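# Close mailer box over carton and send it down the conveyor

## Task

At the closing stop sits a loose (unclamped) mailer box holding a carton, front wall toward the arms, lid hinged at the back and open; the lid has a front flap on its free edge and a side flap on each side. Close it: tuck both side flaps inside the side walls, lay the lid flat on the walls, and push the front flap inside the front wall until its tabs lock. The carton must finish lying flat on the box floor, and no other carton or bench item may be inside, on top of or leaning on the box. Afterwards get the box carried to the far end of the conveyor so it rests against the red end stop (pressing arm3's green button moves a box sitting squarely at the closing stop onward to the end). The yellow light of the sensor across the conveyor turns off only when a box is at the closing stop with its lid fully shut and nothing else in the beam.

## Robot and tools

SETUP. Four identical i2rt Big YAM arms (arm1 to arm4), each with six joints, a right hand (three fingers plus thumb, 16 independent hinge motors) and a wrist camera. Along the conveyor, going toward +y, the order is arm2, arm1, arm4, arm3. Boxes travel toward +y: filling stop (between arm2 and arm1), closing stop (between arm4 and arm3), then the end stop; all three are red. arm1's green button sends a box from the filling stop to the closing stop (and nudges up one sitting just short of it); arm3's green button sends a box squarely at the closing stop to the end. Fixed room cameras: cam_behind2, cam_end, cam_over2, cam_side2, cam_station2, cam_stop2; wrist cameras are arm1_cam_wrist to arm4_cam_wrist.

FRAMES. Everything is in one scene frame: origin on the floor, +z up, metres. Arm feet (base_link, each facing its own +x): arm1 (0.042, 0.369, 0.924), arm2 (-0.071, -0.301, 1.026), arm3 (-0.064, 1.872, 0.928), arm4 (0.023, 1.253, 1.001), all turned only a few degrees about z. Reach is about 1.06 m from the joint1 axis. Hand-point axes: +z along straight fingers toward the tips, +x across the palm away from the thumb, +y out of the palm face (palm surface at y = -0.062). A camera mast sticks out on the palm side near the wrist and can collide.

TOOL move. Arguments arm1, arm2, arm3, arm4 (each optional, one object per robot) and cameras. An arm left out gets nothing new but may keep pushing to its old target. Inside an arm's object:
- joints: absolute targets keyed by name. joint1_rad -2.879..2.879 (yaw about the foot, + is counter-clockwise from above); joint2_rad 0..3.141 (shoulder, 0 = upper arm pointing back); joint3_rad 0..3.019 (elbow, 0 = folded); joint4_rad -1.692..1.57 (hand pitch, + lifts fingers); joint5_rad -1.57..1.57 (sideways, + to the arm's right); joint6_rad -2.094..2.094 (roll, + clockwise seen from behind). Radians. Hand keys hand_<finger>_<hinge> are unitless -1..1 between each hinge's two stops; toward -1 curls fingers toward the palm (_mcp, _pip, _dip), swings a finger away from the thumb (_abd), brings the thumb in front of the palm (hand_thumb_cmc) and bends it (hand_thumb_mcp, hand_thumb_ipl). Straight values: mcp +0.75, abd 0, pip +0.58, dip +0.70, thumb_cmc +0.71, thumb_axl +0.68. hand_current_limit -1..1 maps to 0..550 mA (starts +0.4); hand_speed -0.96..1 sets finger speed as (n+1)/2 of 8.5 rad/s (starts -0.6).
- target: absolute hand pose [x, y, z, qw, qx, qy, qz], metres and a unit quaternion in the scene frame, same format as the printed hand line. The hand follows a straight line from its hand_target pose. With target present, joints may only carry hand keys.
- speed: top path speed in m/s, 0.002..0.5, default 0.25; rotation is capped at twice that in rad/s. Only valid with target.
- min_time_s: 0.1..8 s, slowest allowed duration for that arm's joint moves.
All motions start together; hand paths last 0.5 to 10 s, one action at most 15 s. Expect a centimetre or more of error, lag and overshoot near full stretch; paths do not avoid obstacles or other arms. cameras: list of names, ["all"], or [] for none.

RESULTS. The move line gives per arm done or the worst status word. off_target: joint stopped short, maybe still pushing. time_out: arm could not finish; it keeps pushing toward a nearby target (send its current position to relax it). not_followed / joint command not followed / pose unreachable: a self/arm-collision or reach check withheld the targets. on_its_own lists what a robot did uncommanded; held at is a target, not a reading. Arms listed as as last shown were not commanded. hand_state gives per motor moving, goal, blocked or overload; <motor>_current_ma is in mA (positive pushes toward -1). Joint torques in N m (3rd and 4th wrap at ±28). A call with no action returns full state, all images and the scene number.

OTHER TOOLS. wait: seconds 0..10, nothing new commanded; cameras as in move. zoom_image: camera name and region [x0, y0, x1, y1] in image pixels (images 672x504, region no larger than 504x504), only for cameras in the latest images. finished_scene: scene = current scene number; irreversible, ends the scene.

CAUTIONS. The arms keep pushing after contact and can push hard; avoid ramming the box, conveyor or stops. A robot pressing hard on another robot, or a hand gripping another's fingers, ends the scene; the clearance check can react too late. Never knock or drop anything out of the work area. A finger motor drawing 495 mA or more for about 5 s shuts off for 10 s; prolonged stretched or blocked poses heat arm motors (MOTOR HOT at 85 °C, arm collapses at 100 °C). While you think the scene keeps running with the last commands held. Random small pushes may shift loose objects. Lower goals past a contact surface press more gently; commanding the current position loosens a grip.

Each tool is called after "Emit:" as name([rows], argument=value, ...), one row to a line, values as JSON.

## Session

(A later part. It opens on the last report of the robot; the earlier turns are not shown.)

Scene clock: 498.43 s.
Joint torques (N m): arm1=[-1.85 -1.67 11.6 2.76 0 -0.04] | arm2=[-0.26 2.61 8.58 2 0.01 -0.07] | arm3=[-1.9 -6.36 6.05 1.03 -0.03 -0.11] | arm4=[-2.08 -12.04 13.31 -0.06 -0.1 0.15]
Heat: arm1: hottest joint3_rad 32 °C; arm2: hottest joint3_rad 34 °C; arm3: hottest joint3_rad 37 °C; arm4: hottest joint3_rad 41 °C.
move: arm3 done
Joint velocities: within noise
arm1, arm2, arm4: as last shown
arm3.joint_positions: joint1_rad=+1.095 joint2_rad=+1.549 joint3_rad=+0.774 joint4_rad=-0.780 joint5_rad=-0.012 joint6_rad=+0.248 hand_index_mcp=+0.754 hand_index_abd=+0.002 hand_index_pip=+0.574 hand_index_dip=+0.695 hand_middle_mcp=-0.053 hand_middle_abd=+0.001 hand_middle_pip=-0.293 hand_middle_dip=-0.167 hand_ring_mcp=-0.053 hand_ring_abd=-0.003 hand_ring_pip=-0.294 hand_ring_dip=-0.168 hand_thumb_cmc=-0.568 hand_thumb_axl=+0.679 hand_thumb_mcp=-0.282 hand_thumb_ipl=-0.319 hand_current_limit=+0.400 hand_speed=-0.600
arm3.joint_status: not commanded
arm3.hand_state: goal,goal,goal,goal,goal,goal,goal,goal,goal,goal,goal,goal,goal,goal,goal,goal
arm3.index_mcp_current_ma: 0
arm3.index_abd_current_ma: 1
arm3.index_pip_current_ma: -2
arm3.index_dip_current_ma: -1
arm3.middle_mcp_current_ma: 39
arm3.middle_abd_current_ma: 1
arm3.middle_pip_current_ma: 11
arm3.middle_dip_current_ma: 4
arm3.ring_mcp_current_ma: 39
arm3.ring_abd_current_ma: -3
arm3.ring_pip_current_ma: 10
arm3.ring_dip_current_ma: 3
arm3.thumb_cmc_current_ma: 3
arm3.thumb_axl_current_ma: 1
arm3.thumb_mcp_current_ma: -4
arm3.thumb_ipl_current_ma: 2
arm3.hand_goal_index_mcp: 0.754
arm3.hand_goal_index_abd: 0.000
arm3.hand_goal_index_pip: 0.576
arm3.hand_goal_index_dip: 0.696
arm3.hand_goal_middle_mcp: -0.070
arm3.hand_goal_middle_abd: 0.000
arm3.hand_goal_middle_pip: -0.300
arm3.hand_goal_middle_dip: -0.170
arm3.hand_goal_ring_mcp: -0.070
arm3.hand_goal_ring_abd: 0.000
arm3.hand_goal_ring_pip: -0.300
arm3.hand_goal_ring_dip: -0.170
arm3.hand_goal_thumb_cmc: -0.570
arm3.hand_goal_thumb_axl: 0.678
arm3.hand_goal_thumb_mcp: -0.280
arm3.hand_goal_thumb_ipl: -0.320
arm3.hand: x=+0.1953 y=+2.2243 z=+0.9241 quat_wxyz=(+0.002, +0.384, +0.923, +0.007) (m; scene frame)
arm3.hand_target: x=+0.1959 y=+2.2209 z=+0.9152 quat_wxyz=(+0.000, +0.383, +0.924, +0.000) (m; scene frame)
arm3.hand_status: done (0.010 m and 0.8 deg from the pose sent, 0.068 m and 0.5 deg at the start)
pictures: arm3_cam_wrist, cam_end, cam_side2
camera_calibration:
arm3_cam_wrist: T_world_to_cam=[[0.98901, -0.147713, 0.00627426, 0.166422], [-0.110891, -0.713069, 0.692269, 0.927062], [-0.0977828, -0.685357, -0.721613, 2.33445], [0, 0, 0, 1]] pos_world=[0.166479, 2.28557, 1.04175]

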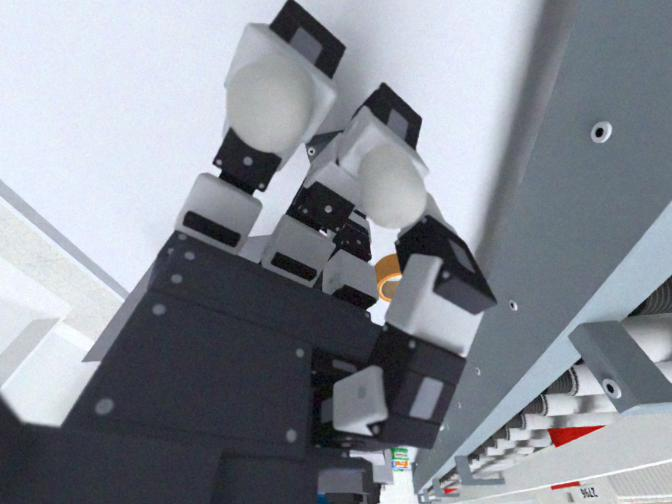

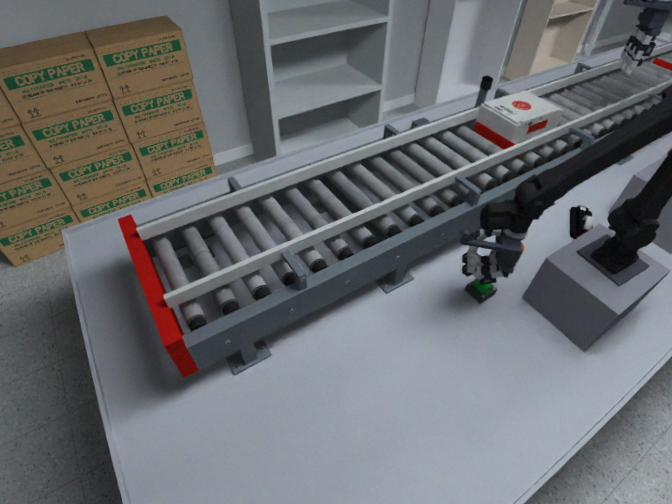

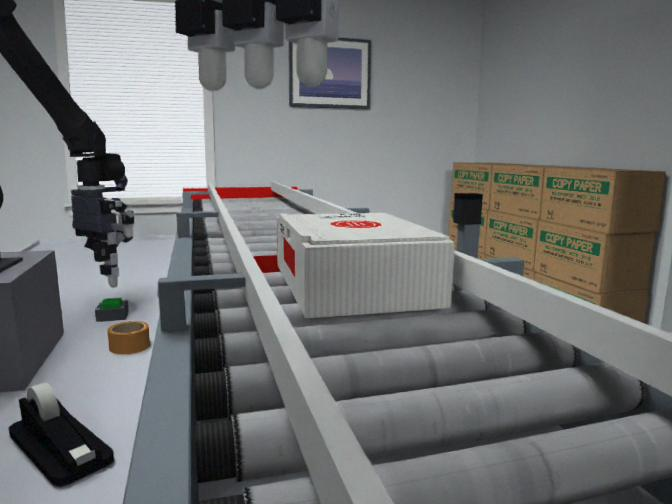

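Emit:
move(arm3={"target": [0.194, 2.214, 0.855, 0, 0.3827, 0.9239, 0], "speed": 0.08}, cameras=["cam_over2","cam_end","cam_side2"])

Emit:
zoom_image(camera="cam_end", region=[420, 220, 560, 340])

Scene clock: 503.37 s.
Joint torques (N m): arm1=[-1.9 -1.61 11.58 2.76 0 -0.04] | arm2=[-0.26 2.55 8.58 2 0.01 -0.07] | arm3=[-1.79 -4.07 3.88 1.73 -0.22 -0.11] | arm4=[-1.44 -12.16 13.19 0.08 -0.1 0.14]
Heat: arm1: hottest joint3_rad 32 °C; arm2: hottest joint3_rad 34 °C; arm3: hottest joint3_rad 37 °C; arm4: hottest joint3_rad 42 °C.
move: arm3 off_target
Joint velocities: within noise
arm1, arm2, arm4: as last shown
arm3.joint_positions: joint1_rad=+1.092 joint2_rad=+1.644 joint3_rad=+0.728 joint4_rad=-0.602 joint5_rad=-0.006 joint6_rad=+0.246 hand_index_mcp=+0.796 hand_index_abd=+0.001 hand_index_pip=+0.611 hand_index_dip=+0.715 hand_middle_mcp=-0.053 hand_middle_abd=+0.001 hand_middle_pip=-0.293 hand_middle_dip=-0.167 hand_ring_mcp=-0.053 hand_ring_abd=-0.003 hand_ring_pip=-0.294 hand_ring_dip=-0.168 hand_thumb_cmc=-0.568 hand_thumb_axl=+0.679 hand_thumb_mcp=-0.282 hand_thumb_ipl=-0.319 hand_current_limit=+0.400 hand_speed=-0.600
arm3.joint_status: not commanded
arm3.hand_state: blocked,goal,blocked,goal,goal,goal,goal,goal,goal,goal,goal,goal,goal,goal,goal,goal
arm3.index_mcp_current_ma: 127
arm3.index_abd_current_ma: 1
arm3.index_pip_current_ma: 91
arm3.index_dip_current_ma: 41
arm3.middle_mcp_current_ma: 39
arm3.middle_abd_current_ma: 1
arm3.middle_pip_current_ma: 11
arm3.middle_dip_current_ma: 4
arm3.ring_mcp_current_ma: 39
arm3.ring_abd_current_ma: -3
arm3.ring_pip_current_ma: 10
arm3.ring_dip_current_ma: 3
arm3.thumb_cmc_current_ma: 3
arm3.thumb_axl_current_ma: 1
arm3.thumb_mcp_current_ma: -4
arm3.thumb_ipl_current_ma: 2
arm3.hand_goal_index_mcp: 0.754
arm3.hand_goal_index_abd: 0.000
arm3.hand_goal_index_pip: 0.576
arm3.hand_goal_index_dip: 0.696
arm3.hand_goal_middle_mcp: -0.070
arm3.hand_goal_middle_abd: 0.000
arm3.hand_goal_middle_pip: -0.300
arm3.hand_goal_middle_dip: -0.170
arm3.hand_goal_ring_mcp: -0.070
arm3.hand_goal_ring_abd: 0.000
arm3.hand_goal_ring_pip: -0.300
arm3.hand_goal_ring_dip: -0.170
arm3.hand_goal_thumb_cmc: -0.570
arm3.hand_goal_thumb_axl: 0.678
arm3.hand_goal_thumb_mcp: -0.280
arm3.hand_goal_thumb_ipl: -0.320
arm3.hand: x=+0.1998 y=+2.2260 z=+0.8839 quat_wxyz=(+0.007, +0.385, +0.923, +0.024) (m; scene frame)
arm3.hand_target: x=+0.1929 y=+2.2127 z=+0.8572 quat_wxyz=(+0.000, +0.383, +0.924, +0.000) (m; scene frame)
arm3.hand_status: off_target (0.032 m and 2.9 deg from the pose sent, 0.070 m and 0.8 deg at the start)
pictures: cam_end, cam_over2, cam_side2

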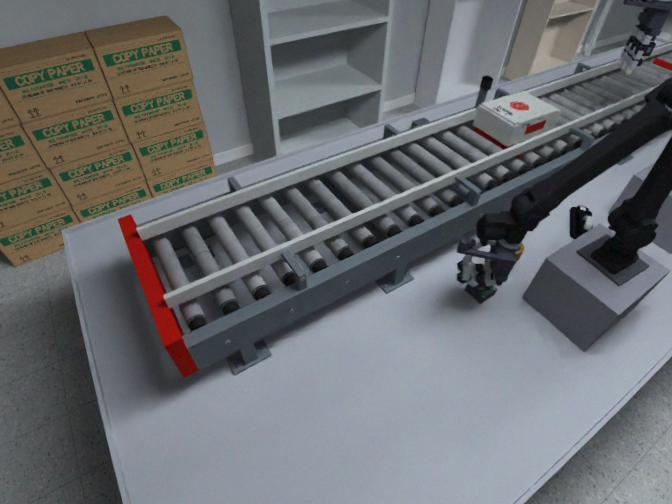

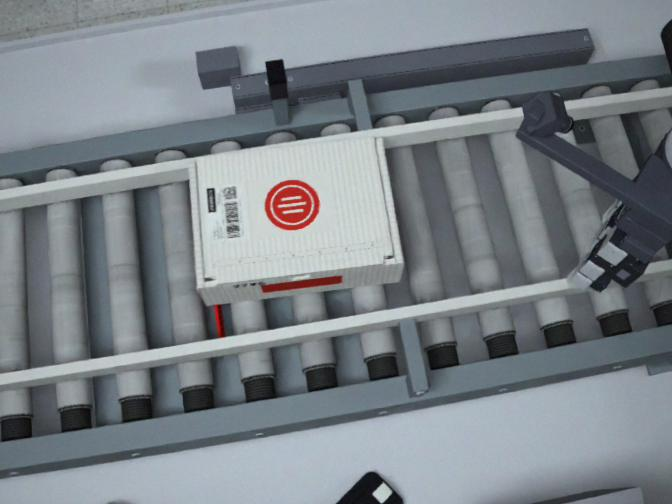

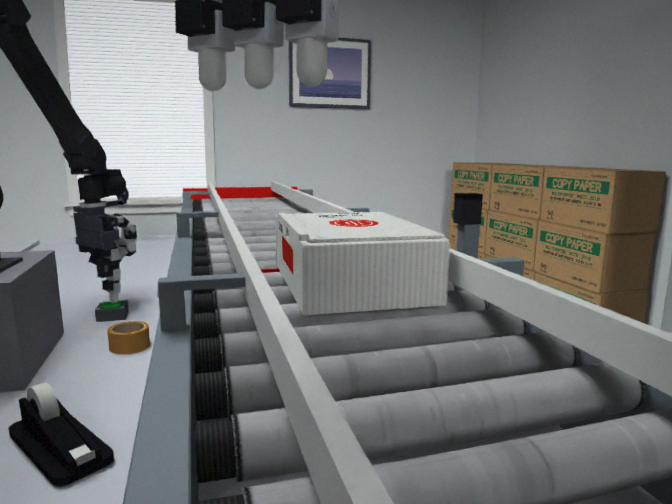

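Scaled by 3.600 from the camera's 672x504 image, which has a finer 960x720 frame.

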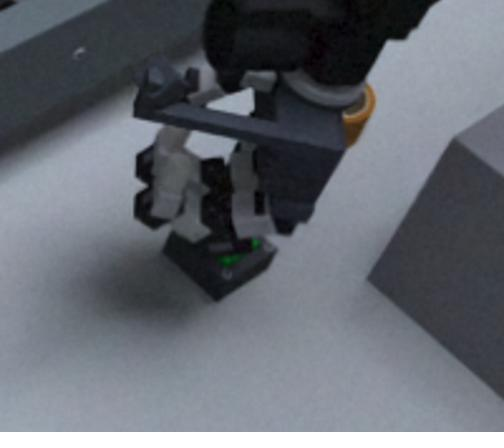

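Emit:
move(arm3={"target": [0.196, 2.214, 0.98, 0, 0.3827, 0.9239, 0], "speed": 0.12})

Emit:
wait(seconds=7, cameras=["cam_over2","cam_end"])

Scene clock: 507.00 s.
Joint torques (N m): arm1=[-1.9 -1.55 11.6 2.76 0 -0.04] | arm2=[-0.32 2.49 8.59 2 0.01 -0.07] | arm3=[-1.85 -6.95 10.26 0.24 -0.04 -0.09] | arm4=[-1.85 -12.4 13.3 0.23 -0.07 0.14]
Heat: arm1: hottest joint3_rad 32 °C; arm2: hottest joint3_rad 34 °C; arm3: hottest joint3_rad 36 °C; arm4: hottest joint3_rad 42 °C.
move: arm3 off_target
Joint velocities: within noise
arm1, arm2, arm4: as last shown
arm3.joint_positions: joint1_rad=+1.083 joint2_rad=+1.423 joint3_rad=+0.791 joint4_rad=-0.963 joint5_rad=-0.011 joint6_rad=+0.235 hand_index_mcp=+0.749 hand_index_abd=-0.003 hand_index_pip=+0.572 hand_index_dip=+0.695 hand_middle_mcp=-0.053 hand_middle_abd=+0.001 hand_middle_pip=-0.293 hand_middle_dip=-0.167 hand_ring_mcp=-0.053 hand_ring_abd=-0.003 hand_ring_pip=-0.294 hand_ring_dip=-0.168 hand_thumb_cmc=-0.568 hand_thumb_axl=+0.679 hand_thumb_mcp=-0.282 hand_thumb_ipl=-0.319 hand_current_limit=+0.400 hand_speed=-0.600
arm3.joint_status: not commanded
arm3.hand_state: goal,goal,goal,goal,goal,goal,goal,goal,goal,goal,goal,goal,goal,goal,goal,goal
arm3.index_mcp_current_ma: -8
arm3.index_abd_current_ma: -3
arm3.index_pip_current_ma: -5
arm3.index_dip_current_ma: -2
arm3.middle_mcp_current_ma: 39
arm3.middle_abd_current_ma: 1
arm3.middle_pip_current_ma: 11
arm3.middle_dip_current_ma: 4
arm3.ring_mcp_current_ma: 39
arm3.ring_abd_current_ma: -3
arm3.ring_pip_current_ma: 10
arm3.ring_dip_current_ma: 3
arm3.thumb_cmc_current_ma: 3
arm3.thumb_axl_current_ma: 1
arm3.thumb_mcp_current_ma: -4
arm3.thumb_ipl_current_ma: 2
arm3.hand_goal_index_mcp: 0.754
arm3.hand_goal_index_abd: 0.000
arm3.hand_goal_index_pip: 0.576
arm3.hand_goal_index_dip: 0.696
arm3.hand_goal_middle_mcp: -0.070
arm3.hand_goal_middle_abd: 0.000
arm3.hand_goal_middle_pip: -0.300
arm3.hand_goal_middle_dip: -0.170
arm3.hand_goal_ring_mcp: -0.070
arm3.hand_goal_ring_abd: 0.000
arm3.hand_goal_ring_pip: -0.300
arm3.hand_goal_ring_dip: -0.170
arm3.hand_goal_thumb_cmc: -0.570
arm3.hand_goal_thumb_axl: 0.678
arm3.hand_goal_thumb_mcp: -0.280
arm3.hand_goal_thumb_ipl: -0.320
arm3.hand: x=+0.1866 y=+2.2027 z=+0.9669 quat_wxyz=(-0.001, +0.384, +0.923, -0.014) (m; scene frame)
arm3.hand_target: x=+0.1957 y=+2.2136 z=+0.9801 quat_wxyz=(+0.000, +0.383, +0.924, +0.000) (m; scene frame)
arm3.hand_status: off_target (0.020 m and 1.6 deg from the pose sent, 0.097 m and 2.8 deg at the start)
pictures: none

Scene clock: 514.00 s.
Joint torques (N m): arm1=[-1.96 -1.61 11.62 2.73 0 -0.03] | arm2=[-0.26 2.55 8.58 1.99 0.01 -0.07] | arm3=[-1.85 -6.95 10.32 0.25 -0.03 -0.11] | arm4=[-1.73 -12.63 13.2 0.09 -0.07 0.14]
Heat: arm1: hottest joint3_rad 32 °C; arm2: hottest joint3_rad 34 °C; arm3: hottest joint3_rad 37 °C; arm4: hottest joint3_rad 42 °C.
Joint velocities: arm1=[within noise] | arm2=[within noise] | arm3=[-0.015 -0.044 -0.002 -0.007 -0.022 -0.051] | arm4=[within noise]
arm1.joint_positions: joint1_rad=-0.013 joint2_rad=+0.645 joint3_rad=+1.322 joint4_rad=-1.158 joint5_rad=-0.005 joint6_rad=+1.130 hand_index_mcp=+0.754 hand_index_abd=+0.000 hand_index_pip=+0.577 hand_index_dip=+0.696 hand_middle_mcp=+0.754 hand_middle_abd=+0.001 hand_middle_pip=+0.577 hand_middle_dip=+0.696 hand_ring_mcp=+0.755 hand_ring_abd=+0.001 hand_ring_pip=+0.577 hand_ring_dip=+0.696 hand_thumb_cmc=+0.714 hand_thumb_axl=+0.677 hand_thumb_mcp=+0.226 hand_thumb_ipl=+0.168 hand_current_limit=+0.400 hand_speed=-0.600
arm1.joint_status: not commanded
arm1.hand_state: goal,goal,goal,goal,goal,goal,goal,goal,goal,goal,goal,goal,goal,goal,goal,goal
arm1.index_mcp_current_ma: 0
arm1.index_abd_current_ma: 0
arm1.index_pip_current_ma: 0
arm1.index_dip_current_ma: 0
arm1.middle_mcp_current_ma: 0
arm1.middle_abd_current_ma: 0
arm1.middle_pip_current_ma: 0
arm1.middle_dip_current_ma: 0
arm1.ring_mcp_current_ma: 0
arm1.ring_abd_current_ma: 0
arm1.ring_pip_current_ma: 0
arm1.ring_dip_current_ma: 0
arm1.thumb_cmc_current_ma: 0
arm1.thumb_axl_current_ma: 0
arm1.thumb_mcp_current_ma: 0
arm1.thumb_ipl_current_ma: 0
arm1.hand_goal_index_mcp: 0.754
arm1.hand_goal_index_abd: 0.000
arm1.hand_goal_index_pip: 0.576
arm1.hand_goal_index_dip: 0.696
arm1.hand_goal_middle_mcp: 0.754
arm1.hand_goal_middle_abd: 0.000
arm1.hand_goal_middle_pip: 0.576
arm1.hand_goal_middle_dip: 0.696
arm1.hand_goal_ring_mcp: 0.754
arm1.hand_goal_ring_abd: 0.000
arm1.hand_goal_ring_pip: 0.576
arm1.hand_goal_ring_dip: 0.696
arm1.hand_goal_thumb_cmc: 0.714
arm1.hand_goal_thumb_axl: 0.678
arm1.hand_goal_thumb_mcp: 0.226
arm1.hand_goal_thumb_ipl: 0.168
arm1.hand: x=+0.3265 y=+0.2995 z=+1.4774 quat_wxyz=(+0.093, +0.825, +0.215, +0.515) (m; scene frame)
arm1.hand_target: x=+0.3238 y=+0.2993 z=+1.4904 quat_wxyz=(+0.095, +0.817, +0.213, +0.527) (m; scene frame)
arm1.hand_status: not commanded
arm2.joint_positions: joint1_rad=+0.115 joint2_rad=+0.609 joint3_rad=+1.386 joint4_rad=-1.257 joint5_rad=+0.004 joint6_rad=+1.112 hand_index_mcp=+0.755 hand_index_abd=+0.000 hand_index_pip=+0.577 hand_index_dip=+0.696 hand_middle_mcp=+0.755 hand_middle_abd=+0.000 hand_middle_pip=+0.577 hand_middle_dip=+0.696 hand_ring_mcp=+0.755 hand_ring_abd=+0.000 hand_ring_pip=+0.577 hand_ring_dip=+0.696 hand_thumb_cmc=+0.799 hand_thumb_axl=+0.677 hand_thumb_mcp=+0.226 hand_thumb_ipl=+0.168 hand_current_limit=+0.400 hand_speed=-0.600
arm2.joint_status: not commanded
arm2.hand_state: goal,goal,goal,goal,goal,goal,goal,goal,goal,goal,goal,goal,overload,goal,goal,goal
arm2.index_mcp_current_ma: 1
arm2.index_abd_current_ma: 0
arm2.index_pip_current_ma: 1
arm2.index_dip_current_ma: 0
arm2.middle_mcp_current_ma: 1
arm2.middle_abd_current_ma: 0
arm2.middle_pip_current_ma: 1
arm2.middle_dip_current_ma: 0
arm2.ring_mcp_current_ma: 1
arm2.ring_abd_current_ma: 0
arm2.ring_pip_current_ma: 1
arm2.ring_dip_current_ma: 0
arm2.thumb_cmc_current_ma: 0
arm2.thumb_axl_current_ma: -1
arm2.thumb_mcp_current_ma: 0
arm2.thumb_ipl_current_ma: 0
arm2.hand_goal_index_mcp: 0.754
arm2.hand_goal_index_abd: 0.000
arm2.hand_goal_index_pip: 0.576
arm2.hand_goal_index_dip: 0.696
arm2.hand_goal_middle_mcp: 0.754
arm2.hand_goal_middle_abd: 0.000
arm2.hand_goal_middle_pip: 0.576
arm2.hand_goal_middle_dip: 0.696
arm2.hand_goal_ring_mcp: 0.754
arm2.hand_goal_ring_abd: 0.000
arm2.hand_goal_ring_pip: 0.576
arm2.hand_goal_ring_dip: 0.696
arm2.hand_goal_thumb_cmc: 0.714
arm2.hand_goal_thumb_axl: 0.678
arm2.hand_goal_thumb_mcp: 0.226
arm2.hand_goal_thumb_ipl: 0.168
arm2.hand: x=+0.1778 y=-0.3836 z=+1.5990 quat_wxyz=(+0.127, +0.832, +0.193, +0.504) (m; scene frame)
arm2.hand_target: x=+0.1745 y=-0.3834 z=+1.6089 quat_wxyz=(+0.129, +0.827, +0.192, +0.513) (m; scene frame)
arm2.hand_status: not commanded
arm3.joint_positions: joint1_rad=+1.083 joint2_rad=+1.423 joint3_rad=+0.791 joint4_rad=-0.963 joint5_rad=-0.011 joint6_rad=+0.235 hand_index_mcp=+0.749 hand_index_abd=-0.003 hand_index_pip=+0.572 hand_index_dip=+0.695 hand_middle_mcp=-0.053 hand_middle_abd=+0.001 hand_middle_pip=-0.293 hand_middle_dip=-0.167 hand_ring_mcp=-0.053 hand_ring_abd=-0.003 hand_ring_pip=-0.294 hand_ring_dip=-0.168 hand_thumb_cmc=-0.568 hand_thumb_axl=+0.679 hand_thumb_mcp=-0.282 hand_thumb_ipl=-0.319 hand_current_limit=+0.400 hand_speed=-0.600
arm3.joint_status: not commanded
arm3.hand_state: goal,goal,goal,goal,goal,goal,goal,goal,goal,goal,goal,goal,goal,goal,goal,goal
arm3.index_mcp_current_ma: -8
arm3.index_abd_current_ma: -3
arm3.index_pip_current_ma: -5
arm3.index_dip_current_ma: -2
arm3.middle_mcp_current_ma: 39
arm3.middle_abd_current_ma: 1
arm3.middle_pip_current_ma: 11
arm3.middle_dip_current_ma: 4
arm3.ring_mcp_current_ma: 39
arm3.ring_abd_current_ma: -3
arm3.ring_pip_current_ma: 10
arm3.ring_dip_current_ma: 3
arm3.thumb_cmc_current_ma: 3
arm3.thumb_axl_current_ma: 1
arm3.thumb_mcp_current_ma: -4
arm3.thumb_ipl_current_ma: 2
arm3.hand_goal_index_mcp: 0.754
arm3.hand_goal_index_abd: 0.000
arm3.hand_goal_index_pip: 0.576
arm3.hand_goal_index_dip: 0.696
arm3.hand_goal_middle_mcp: -0.070
arm3.hand_goal_middle_abd: 0.000
arm3.hand_goal_middle_pip: -0.300
arm3.hand_goal_middle_dip: -0.170
arm3.hand_goal_ring_mcp: -0.070
arm3.hand_goal_ring_abd: 0.000
arm3.hand_goal_ring_pip: -0.300
arm3.hand_goal_ring_dip: -0.170
arm3.hand_goal_thumb_cmc: -0.570
arm3.hand_goal_thumb_axl: 0.678
arm3.hand_goal_thumb_mcp: -0.280
arm3.hand_goal_thumb_ipl: -0.320
arm3.hand: x=+0.1866 y=+2.2027 z=+0.9669 quat_wxyz=(-0.001, +0.384, +0.923, -0.014) (m; scene frame)
arm3.hand_target: x=+0.1958 y=+2.2136 z=+0.9801 quat_wxyz=(+0.000, +0.383, +0.924, +0.000) (m; scene frame)
arm3.hand_status: off_target (0.020 m and 1.6 deg from the pose sent, 0.097 m and 2.8 deg at the start)
arm4.joint_positions: joint1_rad=-0.250 joint2_rad=+1.378 joint3_rad=+1.500 joint4_rad=-1.687 joint5_rad=-0.002 joint6_rad=-0.909 hand_index_mcp=+0.755 hand_index_abd=+0.001 hand_index_pip=+0.578 hand_index_dip=+0.698 hand_middle_mcp=+0.755 hand_middle_abd=+0.001 hand_middle_pip=+0.578 hand_middle_dip=+0.698 hand_ring_mcp=+0.755 hand_ring_abd=+0.001 hand_ring_pip=+0.578 hand_ring_dip=+0.698 hand_thumb_cmc=+0.715 hand_thumb_axl=+0.677 hand_thumb_mcp=+0.223 hand_thumb_ipl=+0.168 hand_current_limit=+0.400 hand_speed=-0.600
arm4.joint_status: not commanded
arm4.hand_state: goal,goal,goal,goal,goal,goal,goal,goal,goal,goal,goal,goal,goal,goal,goal,goal
arm4.index_mcp_current_ma: 0
arm4.index_abd_current_ma: 0
arm4.index_pip_current_ma: 0
arm4.index_dip_current_ma: 0
arm4.middle_mcp_current_ma: 0
arm4.middle_abd_current_ma: 0
arm4.middle_pip_current_ma: 0
arm4.middle_dip_current_ma: 0
arm4.ring_mcp_current_ma: 0
arm4.ring_abd_current_ma: 0
arm4.ring_pip_current_ma: 0
arm4.ring_dip_current_ma: 0
arm4.thumb_cmc_current_ma: 0
arm4.thumb_axl_current_ma: 0
arm4.thumb_mcp_current_ma: 0
arm4.thumb_ipl_current_ma: 0
arm4.hand_goal_index_mcp: 0.754
arm4.hand_goal_index_abd: 0.000
arm4.hand_goal_index_pip: 0.576
arm4.hand_goal_index_dip: 0.696
arm4.hand_goal_middle_mcp: 0.754
arm4.hand_goal_middle_abd: 0.000
arm4.hand_goal_middle_pip: 0.576
arm4.hand_goal_middle_dip: 0.696
arm4.hand_goal_ring_mcp: 0.754
arm4.hand_goal_ring_abd: 0.000
arm4.hand_goal_ring_pip: 0.576
arm4.hand_goal_ring_dip: 0.696
arm4.hand_goal_thumb_cmc: 0.714
arm4.hand_goal_thumb_axl: 0.678
arm4.hand_goal_thumb_mcp: 0.226
arm4.hand_goal_thumb_ipl: 0.168
arm4.hand: x=+0.4945 y=+1.2567 z=+1.3123 quat_wxyz=(+0.000, +0.374, +0.928, +0.001) (m; scene frame)
arm4.hand_target: x=+0.4994 y=+1.2502 z=+1.3293 quat_wxyz=(+0.013, +0.383, +0.924, +0.006) (m; scene frame)
arm4.hand_status: not commanded
wait: 7.00 s; at rest by 0.27 s
pictures: cam_end, cam_over2

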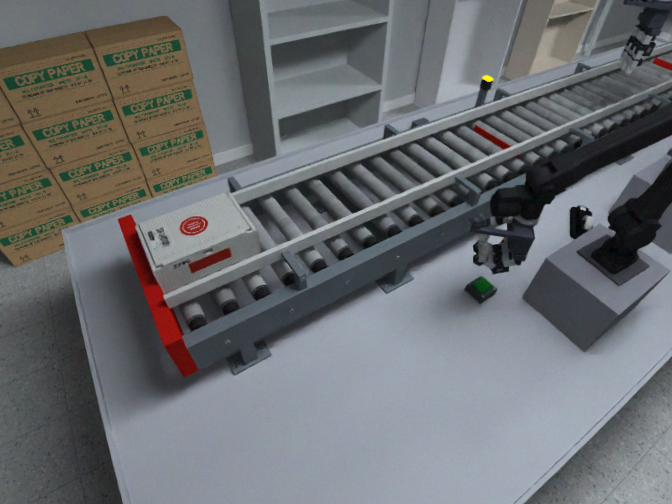

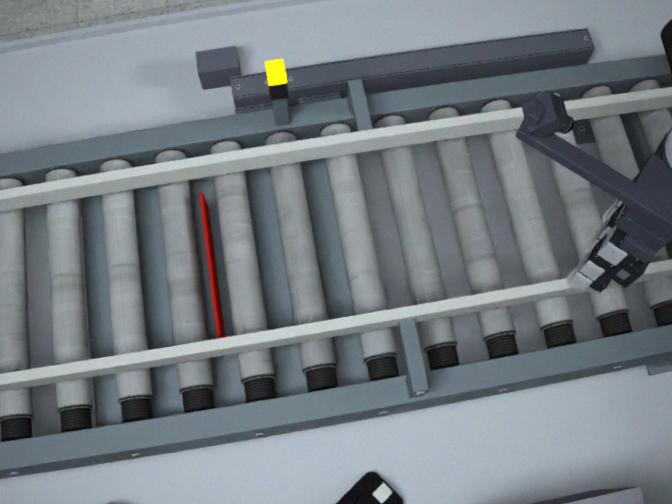

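Emit:
zoom_image(camera="cam_end", region=[90, 170, 290, 330])

Emit:
wait(seconds=1.5, cameras=["cam_end"])

Scaled by 2.520 from the camera's 672x504 image, which has a finer 960x720 frame.

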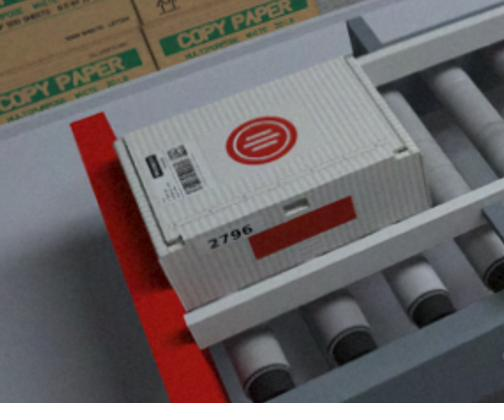

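Scene clock: 517.03 s.
Joint torques (N m): arm1=[-1.85 -1.61 11.62 2.73 0 -0.03] | arm2=[-0.32 2.55 8.59 2 0.01 -0.07] | arm3=[-1.96 -6.89 10.26 0.21 -0.02 -0.09] | arm4=[-1.32 -12.57 13.01 -0.05 -0.13 0.15]
Heat: arm1: hottest joint3_rad 32 °C; arm2: hottest joint3_rad 34 °C; arm3: hottest joint3_rad 37 °C; arm4: hottest joint3_rad 42 °C.
Joint velocities: within noise
arm1.joint_positions: joint1_rad=-0.013 joint2_rad=+0.645 joint3_rad=+1.322 joint4_rad=-1.158 joint5_rad=-0.005 joint6_rad=+1.130 hand_index_mcp=+0.754 hand_index_abd=+0.000 hand_index_pip=+0.577 hand_index_dip=+0.696 hand_middle_mcp=+0.754 hand_middle_abd=+0.001 hand_middle_pip=+0.577 hand_middle_dip=+0.696 hand_ring_mcp=+0.755 hand_ring_abd=+0.001 hand_ring_pip=+0.577 hand_ring_dip=+0.696 hand_thumb_cmc=+0.714 hand_thumb_axl=+0.677 hand_thumb_mcp=+0.226 hand_thumb_ipl=+0.168 hand_current_limit=+0.400 hand_speed=-0.600
arm1.joint_status: not commanded
arm1.hand_state: goal,goal,goal,goal,goal,goal,goal,goal,goal,goal,goal,goal,goal,goal,goal,goal
arm1.index_mcp_current_ma: 0
arm1.index_abd_current_ma: 0
arm1.index_pip_current_ma: 0
arm1.index_dip_current_ma: 0
arm1.middle_mcp_current_ma: 0
arm1.middle_abd_current_ma: 0
arm1.middle_pip_current_ma: 0
arm1.middle_dip_current_ma: 0
arm1.ring_mcp_current_ma: 0
arm1.ring_abd_current_ma: 0
arm1.ring_pip_current_ma: 0
arm1.ring_dip_current_ma: 0
arm1.thumb_cmc_current_ma: 0
arm1.thumb_axl_current_ma: 0
arm1.thumb_mcp_current_ma: 0
arm1.thumb_ipl_current_ma: 0
arm1.hand_goal_index_mcp: 0.754
arm1.hand_goal_index_abd: 0.000
arm1.hand_goal_index_pip: 0.576
arm1.hand_goal_index_dip: 0.696
arm1.hand_goal_middle_mcp: 0.754
arm1.hand_goal_middle_abd: 0.000
arm1.hand_goal_middle_pip: 0.576
arm1.hand_goal_middle_dip: 0.696
arm1.hand_goal_ring_mcp: 0.754
arm1.hand_goal_ring_abd: 0.000
arm1.hand_goal_ring_pip: 0.576
arm1.hand_goal_ring_dip: 0.696
arm1.hand_goal_thumb_cmc: 0.714
arm1.hand_goal_thumb_axl: 0.678
arm1.hand_goal_thumb_mcp: 0.226
arm1.hand_goal_thumb_ipl: 0.168
arm1.hand: x=+0.3265 y=+0.2995 z=+1.4774 quat_wxyz=(+0.093, +0.825, +0.215, +0.515) (m; scene frame)
arm1.hand_target: x=+0.3238 y=+0.2993 z=+1.4904 quat_wxyz=(+0.095, +0.817, +0.213, +0.527) (m; scene frame)
arm1.hand_status: not commanded
arm2.joint_positions: joint1_rad=+0.115 joint2_rad=+0.609 joint3_rad=+1.386 joint4_rad=-1.257 joint5_rad=+0.004 joint6_rad=+1.112 hand_index_mcp=+0.755 hand_index_abd=+0.000 hand_index_pip=+0.577 hand_index_dip=+0.696 hand_middle_mcp=+0.755 hand_middle_abd=+0.000 hand_middle_pip=+0.577 hand_middle_dip=+0.696 hand_ring_mcp=+0.755 hand_ring_abd=+0.000 hand_ring_pip=+0.577 hand_ring_dip=+0.696 hand_thumb_cmc=+0.799 hand_thumb_axl=+0.677 hand_thumb_mcp=+0.226 hand_thumb_ipl=+0.168 hand_current_limit=+0.400 hand_speed=-0.600
arm2.joint_status: not commanded
arm2.hand_state: goal,goal,goal,goal,goal,goal,goal,goal,goal,goal,goal,goal,overload,goal,goal,goal
arm2.index_mcp_current_ma: 1
arm2.index_abd_current_ma: 0
arm2.index_pip_current_ma: 1
arm2.index_dip_current_ma: 0
arm2.middle_mcp_current_ma: 1
arm2.middle_abd_current_ma: 0
arm2.middle_pip_current_ma: 1
arm2.middle_dip_current_ma: 0
arm2.ring_mcp_current_ma: 1
arm2.ring_abd_current_ma: 0
arm2.ring_pip_current_ma: 1
arm2.ring_dip_current_ma: 0
arm2.thumb_cmc_current_ma: 0
arm2.thumb_axl_current_ma: -1
arm2.thumb_mcp_current_ma: 0
arm2.thumb_ipl_current_ma: 0
arm2.hand_goal_index_mcp: 0.754
arm2.hand_goal_index_abd: 0.000
arm2.hand_goal_index_pip: 0.576
arm2.hand_goal_index_dip: 0.696
arm2.hand_goal_middle_mcp: 0.754
arm2.hand_goal_middle_abd: 0.000
arm2.hand_goal_middle_pip: 0.576
arm2.hand_goal_middle_dip: 0.696
arm2.hand_goal_ring_mcp: 0.754
arm2.hand_goal_ring_abd: 0.000
arm2.hand_goal_ring_pip: 0.576
arm2.hand_goal_ring_dip: 0.696
arm2.hand_goal_thumb_cmc: 0.714
arm2.hand_goal_thumb_axl: 0.678
arm2.hand_goal_thumb_mcp: 0.226
arm2.hand_goal_thumb_ipl: 0.168
arm2.hand: x=+0.1778 y=-0.3836 z=+1.5990 quat_wxyz=(+0.127, +0.832, +0.193, +0.504) (m; scene frame)
arm2.hand_target: x=+0.1745 y=-0.3834 z=+1.6089 quat_wxyz=(+0.129, +0.827, +0.192, +0.513) (m; scene frame)
arm2.hand_status: not commanded
arm3.joint_positions: joint1_rad=+1.083 joint2_rad=+1.423 joint3_rad=+0.791 joint4_rad=-0.963 joint5_rad=-0.011 joint6_rad=+0.235 hand_index_mcp=+0.749 hand_index_abd=-0.003 hand_index_pip=+0.572 hand_index_dip=+0.695 hand_middle_mcp=-0.053 hand_middle_abd=+0.001 hand_middle_pip=-0.293 hand_middle_dip=-0.167 hand_ring_mcp=-0.053 hand_ring_abd=-0.003 hand_ring_pip=-0.294 hand_ring_dip=-0.168 hand_thumb_cmc=-0.568 hand_thumb_axl=+0.679 hand_thumb_mcp=-0.282 hand_thumb_ipl=-0.319 hand_current_limit=+0.400 hand_speed=-0.600
arm3.joint_status: not commanded
arm3.hand_state: goal,goal,goal,goal,goal,goal,goal,goal,goal,goal,goal,goal,goal,goal,goal,goal
arm3.index_mcp_current_ma: -8
arm3.index_abd_current_ma: -3
arm3.index_pip_current_ma: -5
arm3.index_dip_current_ma: -2
arm3.middle_mcp_current_ma: 39
arm3.middle_abd_current_ma: 1
arm3.middle_pip_current_ma: 11
arm3.middle_dip_current_ma: 4
arm3.ring_mcp_current_ma: 39
arm3.ring_abd_current_ma: -3
arm3.ring_pip_current_ma: 10
arm3.ring_dip_current_ma: 3
arm3.thumb_cmc_current_ma: 3
arm3.thumb_axl_current_ma: 1
arm3.thumb_mcp_current_ma: -4
arm3.thumb_ipl_current_ma: 2
arm3.hand_goal_index_mcp: 0.754
arm3.hand_goal_index_abd: 0.000
arm3.hand_goal_index_pip: 0.576
arm3.hand_goal_index_dip: 0.696
arm3.hand_goal_middle_mcp: -0.070
arm3.hand_goal_middle_abd: 0.000
arm3.hand_goal_middle_pip: -0.300
arm3.hand_goal_middle_dip: -0.170
arm3.hand_goal_ring_mcp: -0.070
arm3.hand_goal_ring_abd: 0.000
arm3.hand_goal_ring_pip: -0.300
arm3.hand_goal_ring_dip: -0.170
arm3.hand_goal_thumb_cmc: -0.570
arm3.hand_goal_thumb_axl: 0.678
arm3.hand_goal_thumb_mcp: -0.280
arm3.hand_goal_thumb_ipl: -0.320
arm3.hand: x=+0.1866 y=+2.2027 z=+0.9669 quat_wxyz=(-0.001, +0.384, +0.923, -0.014) (m; scene frame)
arm3.hand_target: x=+0.1958 y=+2.2136 z=+0.9801 quat_wxyz=(+0.000, +0.383, +0.924, +0.000) (m; scene frame)
arm3.hand_status: off_target (0.020 m and 1.6 deg from the pose sent, 0.097 m and 2.8 deg at the start)
arm4.joint_positions: joint1_rad=-0.250 joint2_rad=+1.378 joint3_rad=+1.500 joint4_rad=-1.687 joint5_rad=-0.002 joint6_rad=-0.909 hand_index_mcp=+0.755 hand_index_abd=+0.001 hand_index_pip=+0.578 hand_index_dip=+0.698 hand_middle_mcp=+0.755 hand_middle_abd=+0.001 hand_middle_pip=+0.578 hand_middle_dip=+0.698 hand_ring_mcp=+0.755 hand_ring_abd=+0.001 hand_ring_pip=+0.578 hand_ring_dip=+0.698 hand_thumb_cmc=+0.715 hand_thumb_axl=+0.677 hand_thumb_mcp=+0.223 hand_thumb_ipl=+0.168 hand_current_limit=+0.400 hand_speed=-0.600
arm4.joint_status: not commanded
arm4.hand_state: goal,goal,goal,goal,goal,goal,goal,goal,goal,goal,goal,goal,goal,goal,goal,goal
arm4.index_mcp_current_ma: 0
arm4.index_abd_current_ma: 0
arm4.index_pip_current_ma: 0
arm4.index_dip_current_ma: 0
arm4.middle_mcp_current_ma: 0
arm4.middle_abd_current_ma: 0
arm4.middle_pip_current_ma: 0
arm4.middle_dip_current_ma: 0
arm4.ring_mcp_current_ma: 0
arm4.ring_abd_current_ma: 0
arm4.ring_pip_current_ma: 0
arm4.ring_dip_current_ma: 0
arm4.thumb_cmc_current_ma: 0
arm4.thumb_axl_current_ma: 0
arm4.thumb_mcp_current_ma: 0
arm4.thumb_ipl_current_ma: 0
arm4.hand_goal_index_mcp: 0.754
arm4.hand_goal_index_abd: 0.000
arm4.hand_goal_index_pip: 0.576
arm4.hand_goal_index_dip: 0.696
arm4.hand_goal_middle_mcp: 0.754
arm4.hand_goal_middle_abd: 0.000
arm4.hand_goal_middle_pip: 0.576
arm4.hand_goal_middle_dip: 0.696
arm4.hand_goal_ring_mcp: 0.754
arm4.hand_goal_ring_abd: 0.000
arm4.hand_goal_ring_pip: 0.576
arm4.hand_goal_ring_dip: 0.696
arm4.hand_goal_thumb_cmc: 0.714
arm4.hand_goal_thumb_axl: 0.678
arm4.hand_goal_thumb_mcp: 0.226
arm4.hand_goal_thumb_ipl: 0.168
arm4.hand: x=+0.4945 y=+1.2567 z=+1.3123 quat_wxyz=(+0.000, +0.374, +0.928, +0.001) (m; scene frame)
arm4.hand_target: x=+0.4994 y=+1.2502 z=+1.3293 quat_wxyz=(+0.013, +0.383, +0.924, +0.006) (m; scene frame)
arm4.hand_status: not commanded
wait: 1.50 s; at rest from the start
pictures: cam_end

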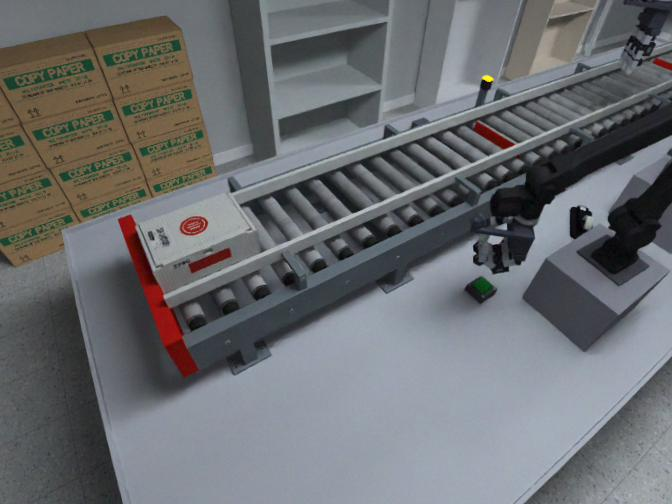

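The closed box is resting against the end stop, so I am ending the scene.

Emit:
finished_scene(scene=2)

The scene is finished: the task was done.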